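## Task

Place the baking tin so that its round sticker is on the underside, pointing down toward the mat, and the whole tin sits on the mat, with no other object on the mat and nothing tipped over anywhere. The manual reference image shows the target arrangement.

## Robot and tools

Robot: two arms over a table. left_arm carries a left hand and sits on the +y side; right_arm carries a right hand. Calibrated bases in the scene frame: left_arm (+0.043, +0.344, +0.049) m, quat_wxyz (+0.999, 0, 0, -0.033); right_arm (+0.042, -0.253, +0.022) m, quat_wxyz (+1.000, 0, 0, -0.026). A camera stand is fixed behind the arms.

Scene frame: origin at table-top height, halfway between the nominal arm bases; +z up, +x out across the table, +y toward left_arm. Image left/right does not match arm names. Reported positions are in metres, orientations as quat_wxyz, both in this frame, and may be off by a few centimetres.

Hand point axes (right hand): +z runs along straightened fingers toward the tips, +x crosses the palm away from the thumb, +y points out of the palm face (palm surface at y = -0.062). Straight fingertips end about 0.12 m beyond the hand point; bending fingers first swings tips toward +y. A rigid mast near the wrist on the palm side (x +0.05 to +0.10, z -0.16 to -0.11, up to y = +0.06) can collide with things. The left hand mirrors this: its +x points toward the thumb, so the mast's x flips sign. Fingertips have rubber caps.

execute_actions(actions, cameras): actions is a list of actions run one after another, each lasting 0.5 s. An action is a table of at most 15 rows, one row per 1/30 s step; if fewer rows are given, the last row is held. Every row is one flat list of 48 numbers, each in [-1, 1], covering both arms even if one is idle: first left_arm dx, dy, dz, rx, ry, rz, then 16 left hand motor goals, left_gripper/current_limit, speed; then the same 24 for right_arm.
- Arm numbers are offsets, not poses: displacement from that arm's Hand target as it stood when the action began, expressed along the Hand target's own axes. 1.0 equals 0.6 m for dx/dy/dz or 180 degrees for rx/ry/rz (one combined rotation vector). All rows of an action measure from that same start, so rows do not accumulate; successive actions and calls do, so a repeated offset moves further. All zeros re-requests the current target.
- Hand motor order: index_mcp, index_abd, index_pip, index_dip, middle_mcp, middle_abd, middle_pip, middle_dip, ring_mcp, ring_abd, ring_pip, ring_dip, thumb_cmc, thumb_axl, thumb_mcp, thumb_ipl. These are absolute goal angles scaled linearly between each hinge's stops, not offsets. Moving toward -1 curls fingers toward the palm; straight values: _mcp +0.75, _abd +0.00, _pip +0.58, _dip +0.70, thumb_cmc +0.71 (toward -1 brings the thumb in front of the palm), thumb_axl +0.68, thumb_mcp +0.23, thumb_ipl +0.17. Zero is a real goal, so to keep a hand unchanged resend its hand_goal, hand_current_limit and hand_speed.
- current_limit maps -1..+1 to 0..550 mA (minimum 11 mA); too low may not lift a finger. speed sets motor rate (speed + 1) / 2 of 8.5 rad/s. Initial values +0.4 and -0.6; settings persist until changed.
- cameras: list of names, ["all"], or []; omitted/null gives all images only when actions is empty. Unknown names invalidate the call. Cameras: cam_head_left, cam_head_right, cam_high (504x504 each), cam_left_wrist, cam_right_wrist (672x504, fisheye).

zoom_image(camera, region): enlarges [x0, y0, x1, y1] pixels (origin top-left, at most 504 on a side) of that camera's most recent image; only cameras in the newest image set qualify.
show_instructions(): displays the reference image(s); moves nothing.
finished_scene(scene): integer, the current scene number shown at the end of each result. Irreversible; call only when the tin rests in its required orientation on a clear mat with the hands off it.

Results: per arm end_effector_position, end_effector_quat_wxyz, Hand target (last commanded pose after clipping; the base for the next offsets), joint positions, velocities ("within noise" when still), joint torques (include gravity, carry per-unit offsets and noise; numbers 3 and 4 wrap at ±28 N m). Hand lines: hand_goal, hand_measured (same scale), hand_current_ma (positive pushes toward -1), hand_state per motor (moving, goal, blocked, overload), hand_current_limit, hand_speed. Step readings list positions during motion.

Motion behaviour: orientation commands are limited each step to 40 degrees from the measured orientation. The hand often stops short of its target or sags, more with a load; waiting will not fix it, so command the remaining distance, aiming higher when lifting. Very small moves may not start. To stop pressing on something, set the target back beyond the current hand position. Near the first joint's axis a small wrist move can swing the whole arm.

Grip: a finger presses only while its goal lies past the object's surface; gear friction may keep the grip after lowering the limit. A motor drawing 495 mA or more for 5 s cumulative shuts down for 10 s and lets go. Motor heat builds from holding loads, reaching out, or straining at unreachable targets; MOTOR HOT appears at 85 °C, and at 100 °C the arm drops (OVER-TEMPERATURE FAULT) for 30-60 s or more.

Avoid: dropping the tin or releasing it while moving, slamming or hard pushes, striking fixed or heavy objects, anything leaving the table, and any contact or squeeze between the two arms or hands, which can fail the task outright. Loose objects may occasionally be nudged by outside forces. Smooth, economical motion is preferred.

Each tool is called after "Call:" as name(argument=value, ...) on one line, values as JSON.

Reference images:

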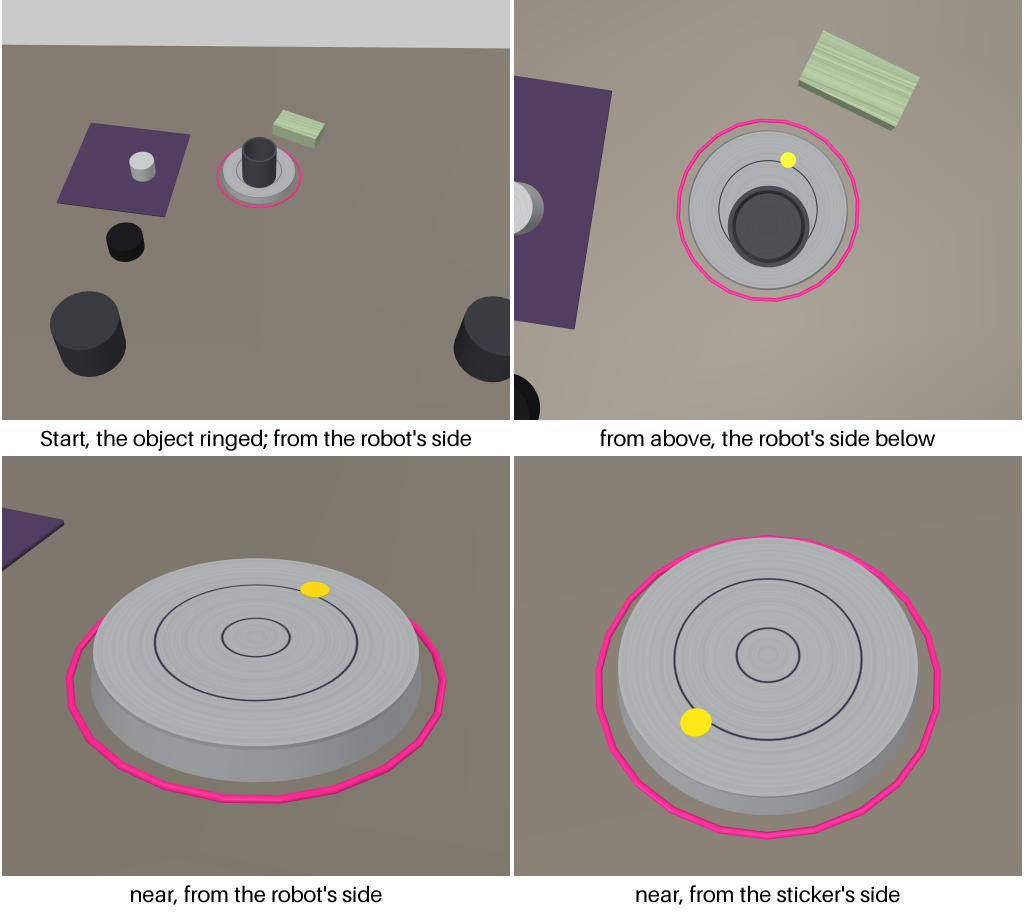

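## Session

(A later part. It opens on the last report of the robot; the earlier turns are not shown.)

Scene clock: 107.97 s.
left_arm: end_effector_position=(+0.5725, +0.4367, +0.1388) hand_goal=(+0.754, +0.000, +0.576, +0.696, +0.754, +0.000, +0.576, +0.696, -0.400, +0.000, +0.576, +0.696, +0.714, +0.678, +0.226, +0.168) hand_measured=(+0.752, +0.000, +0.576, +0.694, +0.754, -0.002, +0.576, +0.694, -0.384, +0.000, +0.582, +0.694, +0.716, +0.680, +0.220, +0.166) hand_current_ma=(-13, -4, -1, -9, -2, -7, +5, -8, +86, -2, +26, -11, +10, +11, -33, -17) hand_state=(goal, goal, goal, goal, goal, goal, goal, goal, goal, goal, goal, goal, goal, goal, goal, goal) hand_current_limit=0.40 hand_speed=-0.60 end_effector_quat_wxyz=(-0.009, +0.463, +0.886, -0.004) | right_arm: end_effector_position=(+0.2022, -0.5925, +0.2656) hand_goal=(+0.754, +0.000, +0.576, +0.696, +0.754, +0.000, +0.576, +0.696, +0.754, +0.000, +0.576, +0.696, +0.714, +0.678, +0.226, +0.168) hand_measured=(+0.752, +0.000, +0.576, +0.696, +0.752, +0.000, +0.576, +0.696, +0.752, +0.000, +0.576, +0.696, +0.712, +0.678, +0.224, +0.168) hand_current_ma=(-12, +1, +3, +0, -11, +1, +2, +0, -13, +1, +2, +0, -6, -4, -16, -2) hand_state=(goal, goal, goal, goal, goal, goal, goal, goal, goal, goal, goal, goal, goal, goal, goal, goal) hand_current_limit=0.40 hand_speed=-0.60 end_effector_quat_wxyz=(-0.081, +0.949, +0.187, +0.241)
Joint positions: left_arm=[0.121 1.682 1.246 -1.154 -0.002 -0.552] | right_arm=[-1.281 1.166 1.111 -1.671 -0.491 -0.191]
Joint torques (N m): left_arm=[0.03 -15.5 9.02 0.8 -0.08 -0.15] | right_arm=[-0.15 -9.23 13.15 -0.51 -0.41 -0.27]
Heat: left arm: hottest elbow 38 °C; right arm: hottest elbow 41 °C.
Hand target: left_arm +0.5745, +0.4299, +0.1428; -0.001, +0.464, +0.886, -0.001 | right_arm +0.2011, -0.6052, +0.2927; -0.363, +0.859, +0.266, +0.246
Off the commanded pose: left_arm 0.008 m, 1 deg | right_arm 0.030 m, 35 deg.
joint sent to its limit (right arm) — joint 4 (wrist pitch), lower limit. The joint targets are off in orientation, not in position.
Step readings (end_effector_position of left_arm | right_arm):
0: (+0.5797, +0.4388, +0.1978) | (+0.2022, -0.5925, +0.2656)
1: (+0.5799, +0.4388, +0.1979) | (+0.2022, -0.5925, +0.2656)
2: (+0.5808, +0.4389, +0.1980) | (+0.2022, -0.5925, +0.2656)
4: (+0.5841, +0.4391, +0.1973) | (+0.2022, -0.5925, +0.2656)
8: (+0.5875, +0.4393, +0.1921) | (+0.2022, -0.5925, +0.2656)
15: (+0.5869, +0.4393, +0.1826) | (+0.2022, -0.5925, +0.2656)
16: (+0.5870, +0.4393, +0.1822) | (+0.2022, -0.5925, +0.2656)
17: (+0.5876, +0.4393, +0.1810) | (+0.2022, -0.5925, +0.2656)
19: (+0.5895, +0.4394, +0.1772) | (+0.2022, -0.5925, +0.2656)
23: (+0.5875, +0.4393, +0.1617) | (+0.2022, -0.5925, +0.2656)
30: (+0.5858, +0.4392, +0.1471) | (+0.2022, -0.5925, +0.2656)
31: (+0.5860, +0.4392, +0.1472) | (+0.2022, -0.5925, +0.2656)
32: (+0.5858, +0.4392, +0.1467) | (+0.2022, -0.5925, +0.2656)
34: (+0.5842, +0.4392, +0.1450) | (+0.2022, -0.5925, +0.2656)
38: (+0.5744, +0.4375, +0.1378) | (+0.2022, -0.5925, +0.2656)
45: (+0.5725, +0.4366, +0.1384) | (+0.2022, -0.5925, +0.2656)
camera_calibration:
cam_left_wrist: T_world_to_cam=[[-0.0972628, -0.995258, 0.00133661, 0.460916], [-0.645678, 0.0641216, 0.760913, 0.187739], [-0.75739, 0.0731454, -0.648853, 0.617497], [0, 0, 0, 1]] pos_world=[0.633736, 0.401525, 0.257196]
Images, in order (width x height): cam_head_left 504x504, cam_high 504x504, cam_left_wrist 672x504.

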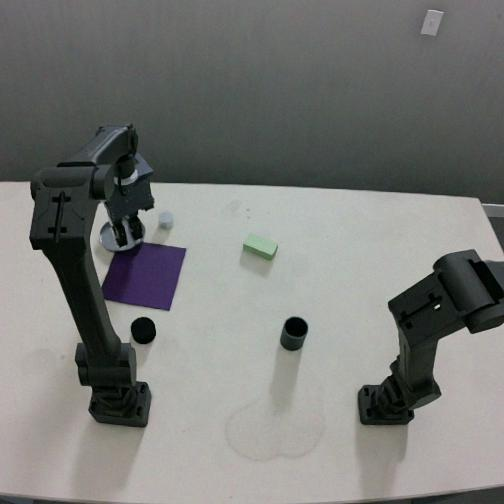

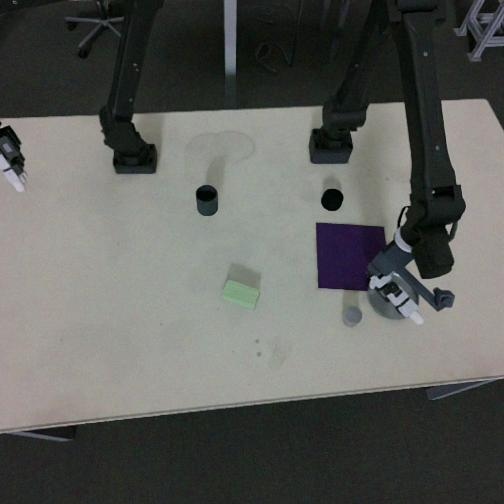

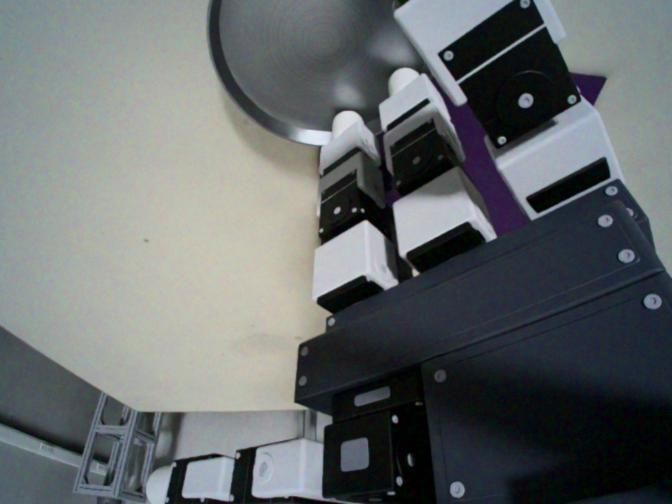

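Call:
execute_actions(actions=[[[0,-0.05,0.005,0,0,0,0.754,0,0.576,0.696,0.754,0,0.576,0.696,-0.4,0,0.576,0.696,0.714,0.678,0.226,0.168,0.4,-0.6,0,0,0,0,0,0,0.754,0,0.576,0.696,0.754,0,0.576,0.696,0.754,0,0.576,0.696,0.714,0.678,0.226,0.168,0.4,-0.6]],[[0,-0.06,0,0,0,0,0.754,0,0.576,0.696,0.754,0,0.576,0.696,-0.4,0,0.576,0.696,0.714,0.678,0.226,0.168,0.4,-0.6,0,0,0,0,0,0,0.754,0,0.576,0.696,0.754,0,0.576,0.696,0.754,0,0.576,0.696,0.714,0.678,0.226,0.168,0.4,-0.6]],[[0,-0.06,0,0,0,0,0.754,0,0.576,0.696,0.754,0,0.576,0.696,-0.4,0,0.576,0.696,0.714,0.678,0.226,0.168,0.4,-0.6,0,0,0,0,0,0,0.754,0,0.576,0.696,0.754,0,0.576,0.696,0.754,0,0.576,0.696,0.714,0.678,0.226,0.168,0.4,-0.6]],[[0,-0.04,0,0,0,0,0.754,0,0.576,0.696,0.754,0,0.576,0.696,-0.4,0,0.576,0.696,0.714,0.678,0.226,0.168,0.4,-0.6,0,0,0,0,0,0,0.754,0,0.576,0.696,0.754,0,0.576,0.696,0.754,0,0.576,0.696,0.714,0.678,0.226,0.168,0.4,-0.6]]], cameras=["cam_head_left","cam_high","cam_left_wrist"])

Call:
zoom_image(camera="cam_head_left", region=[74, 200, 204, 330])

Scene clock: 110.80 s.
left_arm: end_effector_position=(+0.4713, +0.3623, +0.1372) hand_goal=(+0.754, +0.000, +0.576, +0.696, +0.754, +0.000, +0.576, +0.696, -0.400, +0.000, +0.576, +0.696, +0.714, +0.678, +0.226, +0.168) hand_measured=(+0.750, -0.002, +0.574, +0.694, +0.748, +0.000, +0.574, +0.694, -0.384, +0.000, +0.582, +0.694, +0.714, +0.680, +0.220, +0.166) hand_current_ma=(-23, -10, -13, -11, -27, -4, -14, -8, +86, -2, +26, -11, +5, +11, -33, -17) hand_state=(goal, goal, goal, goal, goal, goal, goal, goal, goal, goal, goal, goal, goal, goal, goal, goal) hand_current_limit=0.40 hand_speed=-0.60 end_effector_quat_wxyz=(-0.005, +0.464, +0.886, -0.002) | right_arm: end_effector_position=(+0.2022, -0.5925, +0.2656) hand_goal=(+0.754, +0.000, +0.576, +0.696, +0.754, +0.000, +0.576, +0.696, +0.754, +0.000, +0.576, +0.696, +0.714, +0.678, +0.226, +0.168) hand_measured=(+0.752, +0.000, +0.576, +0.696, +0.752, +0.000, +0.576, +0.696, +0.752, +0.000, +0.576, +0.696, +0.712, +0.678, +0.224, +0.168) hand_current_ma=(-12, +1, +3, +0, -11, +1, +2, +0, -13, +1, +2, +0, -6, -4, -16, -2) hand_state=(goal, goal, goal, goal, goal, goal, goal, goal, goal, goal, goal, goal, goal, goal, goal, goal) hand_current_limit=0.40 hand_speed=-0.60 end_effector_quat_wxyz=(-0.081, +0.949, +0.187, +0.241)
Joint positions: left_arm=[-0.062 1.439 0.952 -1.096 0.001 -0.732] | right_arm=[-1.281 1.166 1.111 -1.671 -0.491 -0.191]
Joint torques (N m): left_arm=[-0.67 -11.75 8.84 0.57 -0.18 -0.16] | right_arm=[-0.09 -9.17 13.15 -0.58 -0.42 -0.26]
Heat: left arm: hottest elbow 38 °C; right arm: hottest elbow 41 °C.
Hand target: left_arm +0.4708, +0.3582, +0.1399; -0.001, +0.464, +0.886, +0.000 | right_arm +0.2011, -0.6052, +0.2927; -0.363, +0.859, +0.266, +0.246
Off the commanded pose: left_arm 0.005 m, 1 deg | right_arm 0.030 m, 35 deg.
joint sent to its limit (right arm) — joint 4 (wrist pitch), lower limit. The joint targets are off in orientation, not in position.
Step readings (end_effector_position of left_arm | right_arm):
0: (+0.5725, +0.4367, +0.1388) | (+0.2022, -0.5925, +0.2656)
1: (+0.5722, +0.4365, +0.1386) | (+0.2022, -0.5925, +0.2656)
2: (+0.5712, +0.4360, +0.1381) | (+0.2022, -0.5925, +0.2656)
4: (+0.5655, +0.4332, +0.1366) | (+0.2022, -0.5925, +0.2656)
8: (+0.5515, +0.4231, +0.1366) | (+0.2022, -0.5925, +0.2656)
15: (+0.5489, +0.4166, +0.1370) | (+0.2022, -0.5925, +0.2656)
16: (+0.5485, +0.4166, +0.1367) | (+0.2022, -0.5925, +0.2656)
17: (+0.5471, +0.4156, +0.1362) | (+0.2022, -0.5925, +0.2656)
19: (+0.5409, +0.4129, +0.1357) | (+0.2022, -0.5925, +0.2656)
23: (+0.5246, +0.4030, +0.1371) | (+0.2022, -0.5925, +0.2656)
30: (+0.5204, +0.3957, +0.1373) | (+0.2022, -0.5925, +0.2656)
31: (+0.5198, +0.3958, +0.1370) | (+0.2022, -0.5925, +0.2656)
32: (+0.5184, +0.3948, +0.1365) | (+0.2022, -0.5925, +0.2656)
34: (+0.5117, +0.3922, +0.1358) | (+0.2022, -0.5925, +0.2656)
38: (+0.4951, +0.3821, +0.1359) | (+0.2022, -0.5925, +0.2656)
45: (+0.4912, +0.3750, +0.1370) | (+0.2022, -0.5925, +0.2656)
46: (+0.4908, +0.3750, +0.1367) | (+0.2022, -0.5925, +0.2656)
47: (+0.4898, +0.3746, +0.1367) | (+0.2022, -0.5925, +0.2656)
49: (+0.4849, +0.3724, +0.1361) | (+0.2022, -0.5925, +0.2656)
53: (+0.4743, +0.3659, +0.1367) | (+0.2022, -0.5925, +0.2656)
60: (+0.4716, +0.3620, +0.1372) | (+0.2022, -0.5925, +0.2656)
camera_calibration:
cam_left_wrist: T_world_to_cam=[[-0.0995309, -0.995034, 0.000834821, 0.378104], [-0.650816, 0.0657342, 0.756385, 0.130905], [-0.752683, 0.0747403, -0.654127, 0.543234], [0, 0, 0, 1]] pos_world=[0.531712, 0.32702, 0.256014]
Images, in order (width x height): cam_head_left 504x504, cam_high 504x504, cam_left_wrist 672x504.

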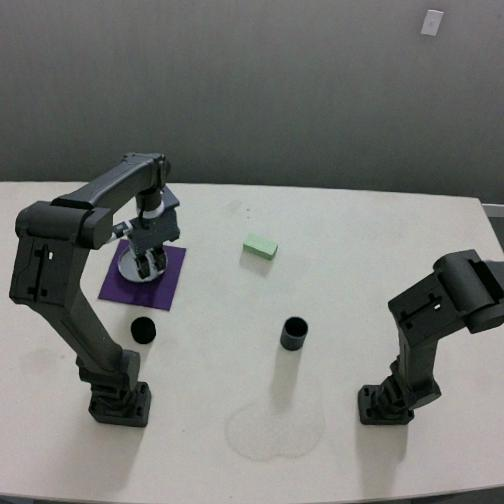

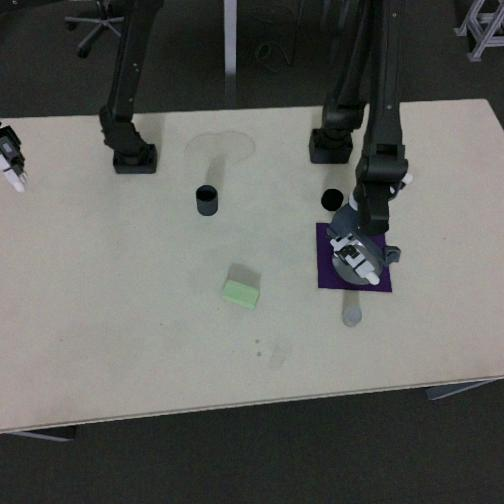

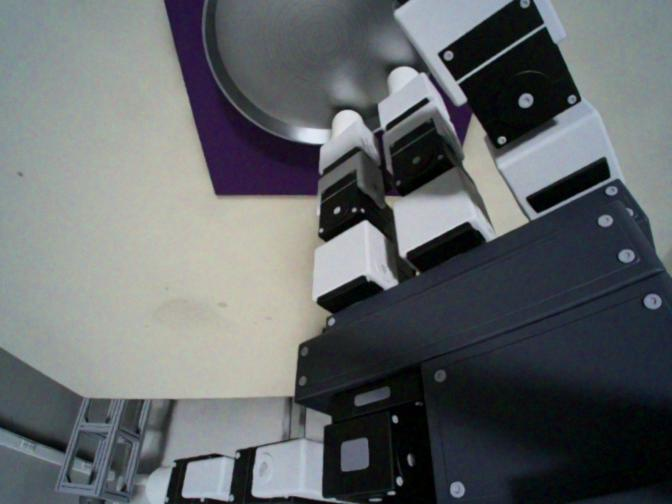

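Scaled by 3.877 from the camera's 504x504 image, which has a finer 720x720 frame.

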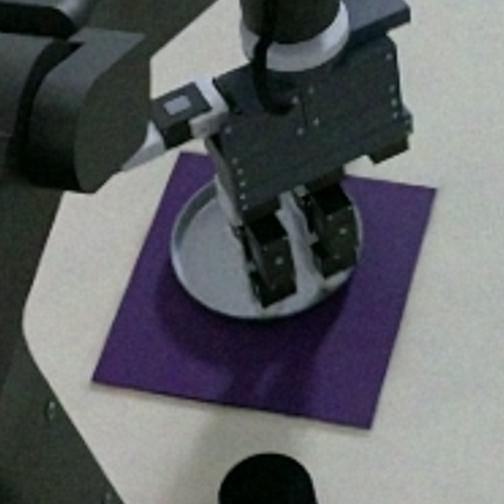

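Call:
execute_actions(actions=[[[0,-0.035,0,0,0,0,0.754,0,0.576,0.696,0.754,0,0.576,0.696,-0.4,0,0.576,0.696,0.714,0.678,0.226,0.168,0.4,-0.6,0,0,0,0,0,0,0.754,0,0.576,0.696,0.754,0,0.576,0.696,0.754,0,0.576,0.696,0.714,0.678,0.226,0.168,0.4,-0.6]],[[0,0.02,-0.01,0,0,0,0.754,0,0.576,0.696,0.754,0,0.576,0.696,-0.4,0,0.576,0.696,0.714,0.678,0.226,0.168,0.4,-0.6,0,0,0,0,0,0,0.754,0,0.576,0.696,0.754,0,0.576,0.696,0.754,0,0.576,0.696,0.714,0.678,0.226,0.168,0.4,-0.6]],[[0,0,-0.25,0,0,0,0.754,0,0.576,0.696,0.754,0,0.576,0.696,-0.4,0,0.576,0.696,0.714,0.678,0.226,0.168,0.4,-0.6,0,0,0,0,0,0,0.754,0,0.576,0.696,0.754,0,0.576,0.696,0.754,0,0.576,0.696,0.714,0.678,0.226,0.168,0.4,-0.6]],[[-0.2,-0.2,-0.1,0,0,0,0.754,0,0.576,0.696,0.754,0,0.576,0.696,-0.4,0,0.576,0.696,0.714,0.678,0.226,0.168,0.4,-0.6,0,0,0,0,0,0,0.754,0,0.576,0.696,0.754,0,0.576,0.696,0.754,0,0.576,0.696,0.714,0.678,0.226,0.168,0.4,-0.6]]], cameras=["cam_head_left","cam_high"])

Call:
zoom_image(camera="cam_high", region=[290, 190, 420, 320])

Call:
zoom_image(camera="cam_head_left", region=[74, 200, 204, 330])

Scene clock: 114.10 s.
left_arm: end_effector_position=(+0.4251, +0.1880, +0.3410) hand_goal=(+0.754, +0.000, +0.576, +0.696, +0.754, +0.000, +0.576, +0.696, -0.400, +0.000, +0.576, +0.696, +0.714, +0.678, +0.226, +0.168) hand_measured=(+0.752, +0.000, +0.574, +0.694, +0.752, +0.000, +0.574, +0.694, -0.384, +0.000, +0.582, +0.694, +0.714, +0.680, +0.220, +0.166) hand_current_ma=(-8, -4, -11, -11, -7, -1, -12, -8, +82, +1, +26, -11, -3, +11, -34, -17) hand_state=(goal, goal, goal, goal, goal, goal, goal, goal, goal, goal, goal, goal, goal, goal, goal, goal) hand_current_limit=0.40 hand_speed=-0.60 end_effector_quat_wxyz=(-0.013, +0.474, +0.880, +0.000) | right_arm: end_effector_position=(+0.2022, -0.5925, +0.2656) hand_goal=(+0.754, +0.000, +0.576, +0.696, +0.754, +0.000, +0.576, +0.696, +0.754, +0.000, +0.576, +0.696, +0.714, +0.678, +0.226, +0.168) hand_measured=(+0.752, +0.000, +0.576, +0.696, +0.752, +0.000, +0.576, +0.696, +0.752, +0.000, +0.576, +0.696, +0.712, +0.678, +0.224, +0.168) hand_current_ma=(-12, +1, +3, +0, -11, +1, +2, +0, -13, +1, +2, +0, -6, -4, -16, -2) hand_state=(goal, goal, goal, goal, goal, goal, goal, goal, goal, goal, goal, goal, goal, goal, goal, goal) hand_current_limit=0.40 hand_speed=-0.60 end_effector_quat_wxyz=(-0.081, +0.949, +0.187, +0.241)
Joint positions: left_arm=[-0.532 1.381 1.445 -1.661 0.004 -1.18] | right_arm=[-1.281 1.166 1.111 -1.671 -0.491 -0.191]
Joint torques (N m): left_arm=[1.14 -9.64 14.19 0.03 -0.25 -0.14] | right_arm=[-0.09 -9.05 13.14 -0.57 -0.41 -0.28]
Heat: left arm: hottest elbow 38 °C; right arm: hottest elbow 41 °C.
Hand target: left_arm +0.4337, +0.1860, +0.3561; -0.001, +0.464, +0.886, -0.001 | right_arm +0.2011, -0.6052, +0.2927; -0.363, +0.859, +0.266, +0.246
Off the commanded pose: left_arm 0.017 m, 2 deg | right_arm 0.030 m, 35 deg.
joint sent to its limit (right arm) — joint 4 (wrist pitch), lower limit. The joint targets are off in orientation, not in position.
Step readings (end_effector_position of left_arm | right_arm):
0: (+0.4713, +0.3623, +0.1372) | (+0.2022, -0.5925, +0.2656)
1: (+0.4713, +0.3622, +0.1372) | (+0.2022, -0.5925, +0.2656)
2: (+0.4703, +0.3614, +0.1370) | (+0.2022, -0.5925, +0.2656)
4: (+0.4663, +0.3595, +0.1368) | (+0.2022, -0.5925, +0.2656)
8: (+0.4570, +0.3532, +0.1370) | (+0.2022, -0.5925, +0.2656)
15: (+0.4547, +0.3500, +0.1374) | (+0.2022, -0.5925, +0.2656)
16: (+0.4546, +0.3500, +0.1374) | (+0.2022, -0.5925, +0.2656)
17: (+0.4546, +0.3500, +0.1374) | (+0.2022, -0.5925, +0.2656)
19: (+0.4546, +0.3500, +0.1374) | (+0.2022, -0.5925, +0.2656)
23: (+0.4538, +0.3501, +0.1373) | (+0.2022, -0.5925, +0.2656)
30: (+0.4533, +0.3502, +0.1372) | (+0.2022, -0.5925, +0.2656)
31: (+0.4528, +0.3504, +0.1377) | (+0.2022, -0.5925, +0.2656)
32: (+0.4509, +0.3509, +0.1416) | (+0.2022, -0.5925, +0.2656)
34: (+0.4428, +0.3531, +0.1599) | (+0.2022, -0.5925, +0.2656)
38: (+0.4461, +0.3528, +0.2293) | (+0.2022, -0.5925, +0.2656)
45: (+0.4587, +0.3503, +0.3007) | (+0.2022, -0.5925, +0.2656)
46: (+0.4574, +0.3499, +0.2996) | (+0.2022, -0.5925, +0.2656)
47: (+0.4541, +0.3442, +0.2985) | (+0.2022, -0.5925, +0.2656)
49: (+0.4450, +0.3200, +0.2995) | (+0.2022, -0.5925, +0.2656)
53: (+0.4287, +0.2288, +0.3189) | (+0.2022, -0.5925, +0.2656)
60: (+0.4263, +0.1843, +0.3504) | (+0.2022, -0.5925, +0.2656)
Images, in order (width x height): cam_head_left 504x504, cam_high 504x504.

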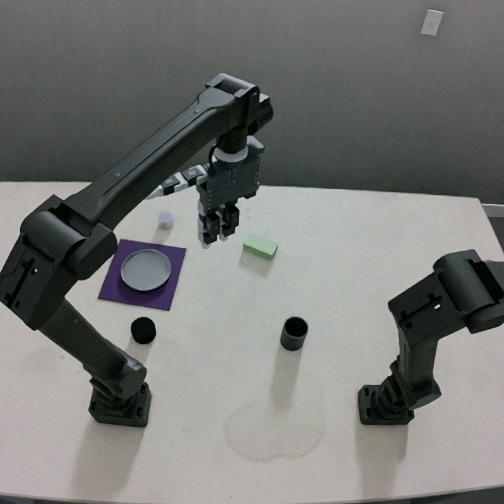

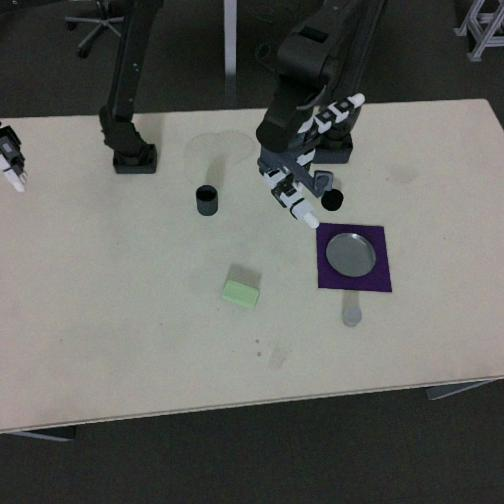

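Scaled by 3.877 from the camera's 504x504 image, which has a finer 720x720 frame.

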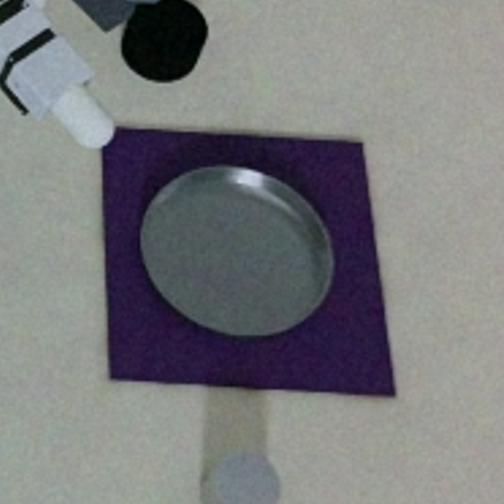

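Scaled by 3.877 from the camera's 504x504 image, which has a finer 720x720 frame.

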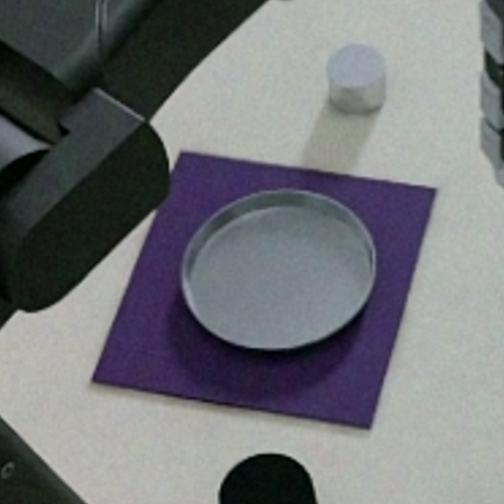

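Call:
finished_scene(scene=2)

The scene is finished: the task was done.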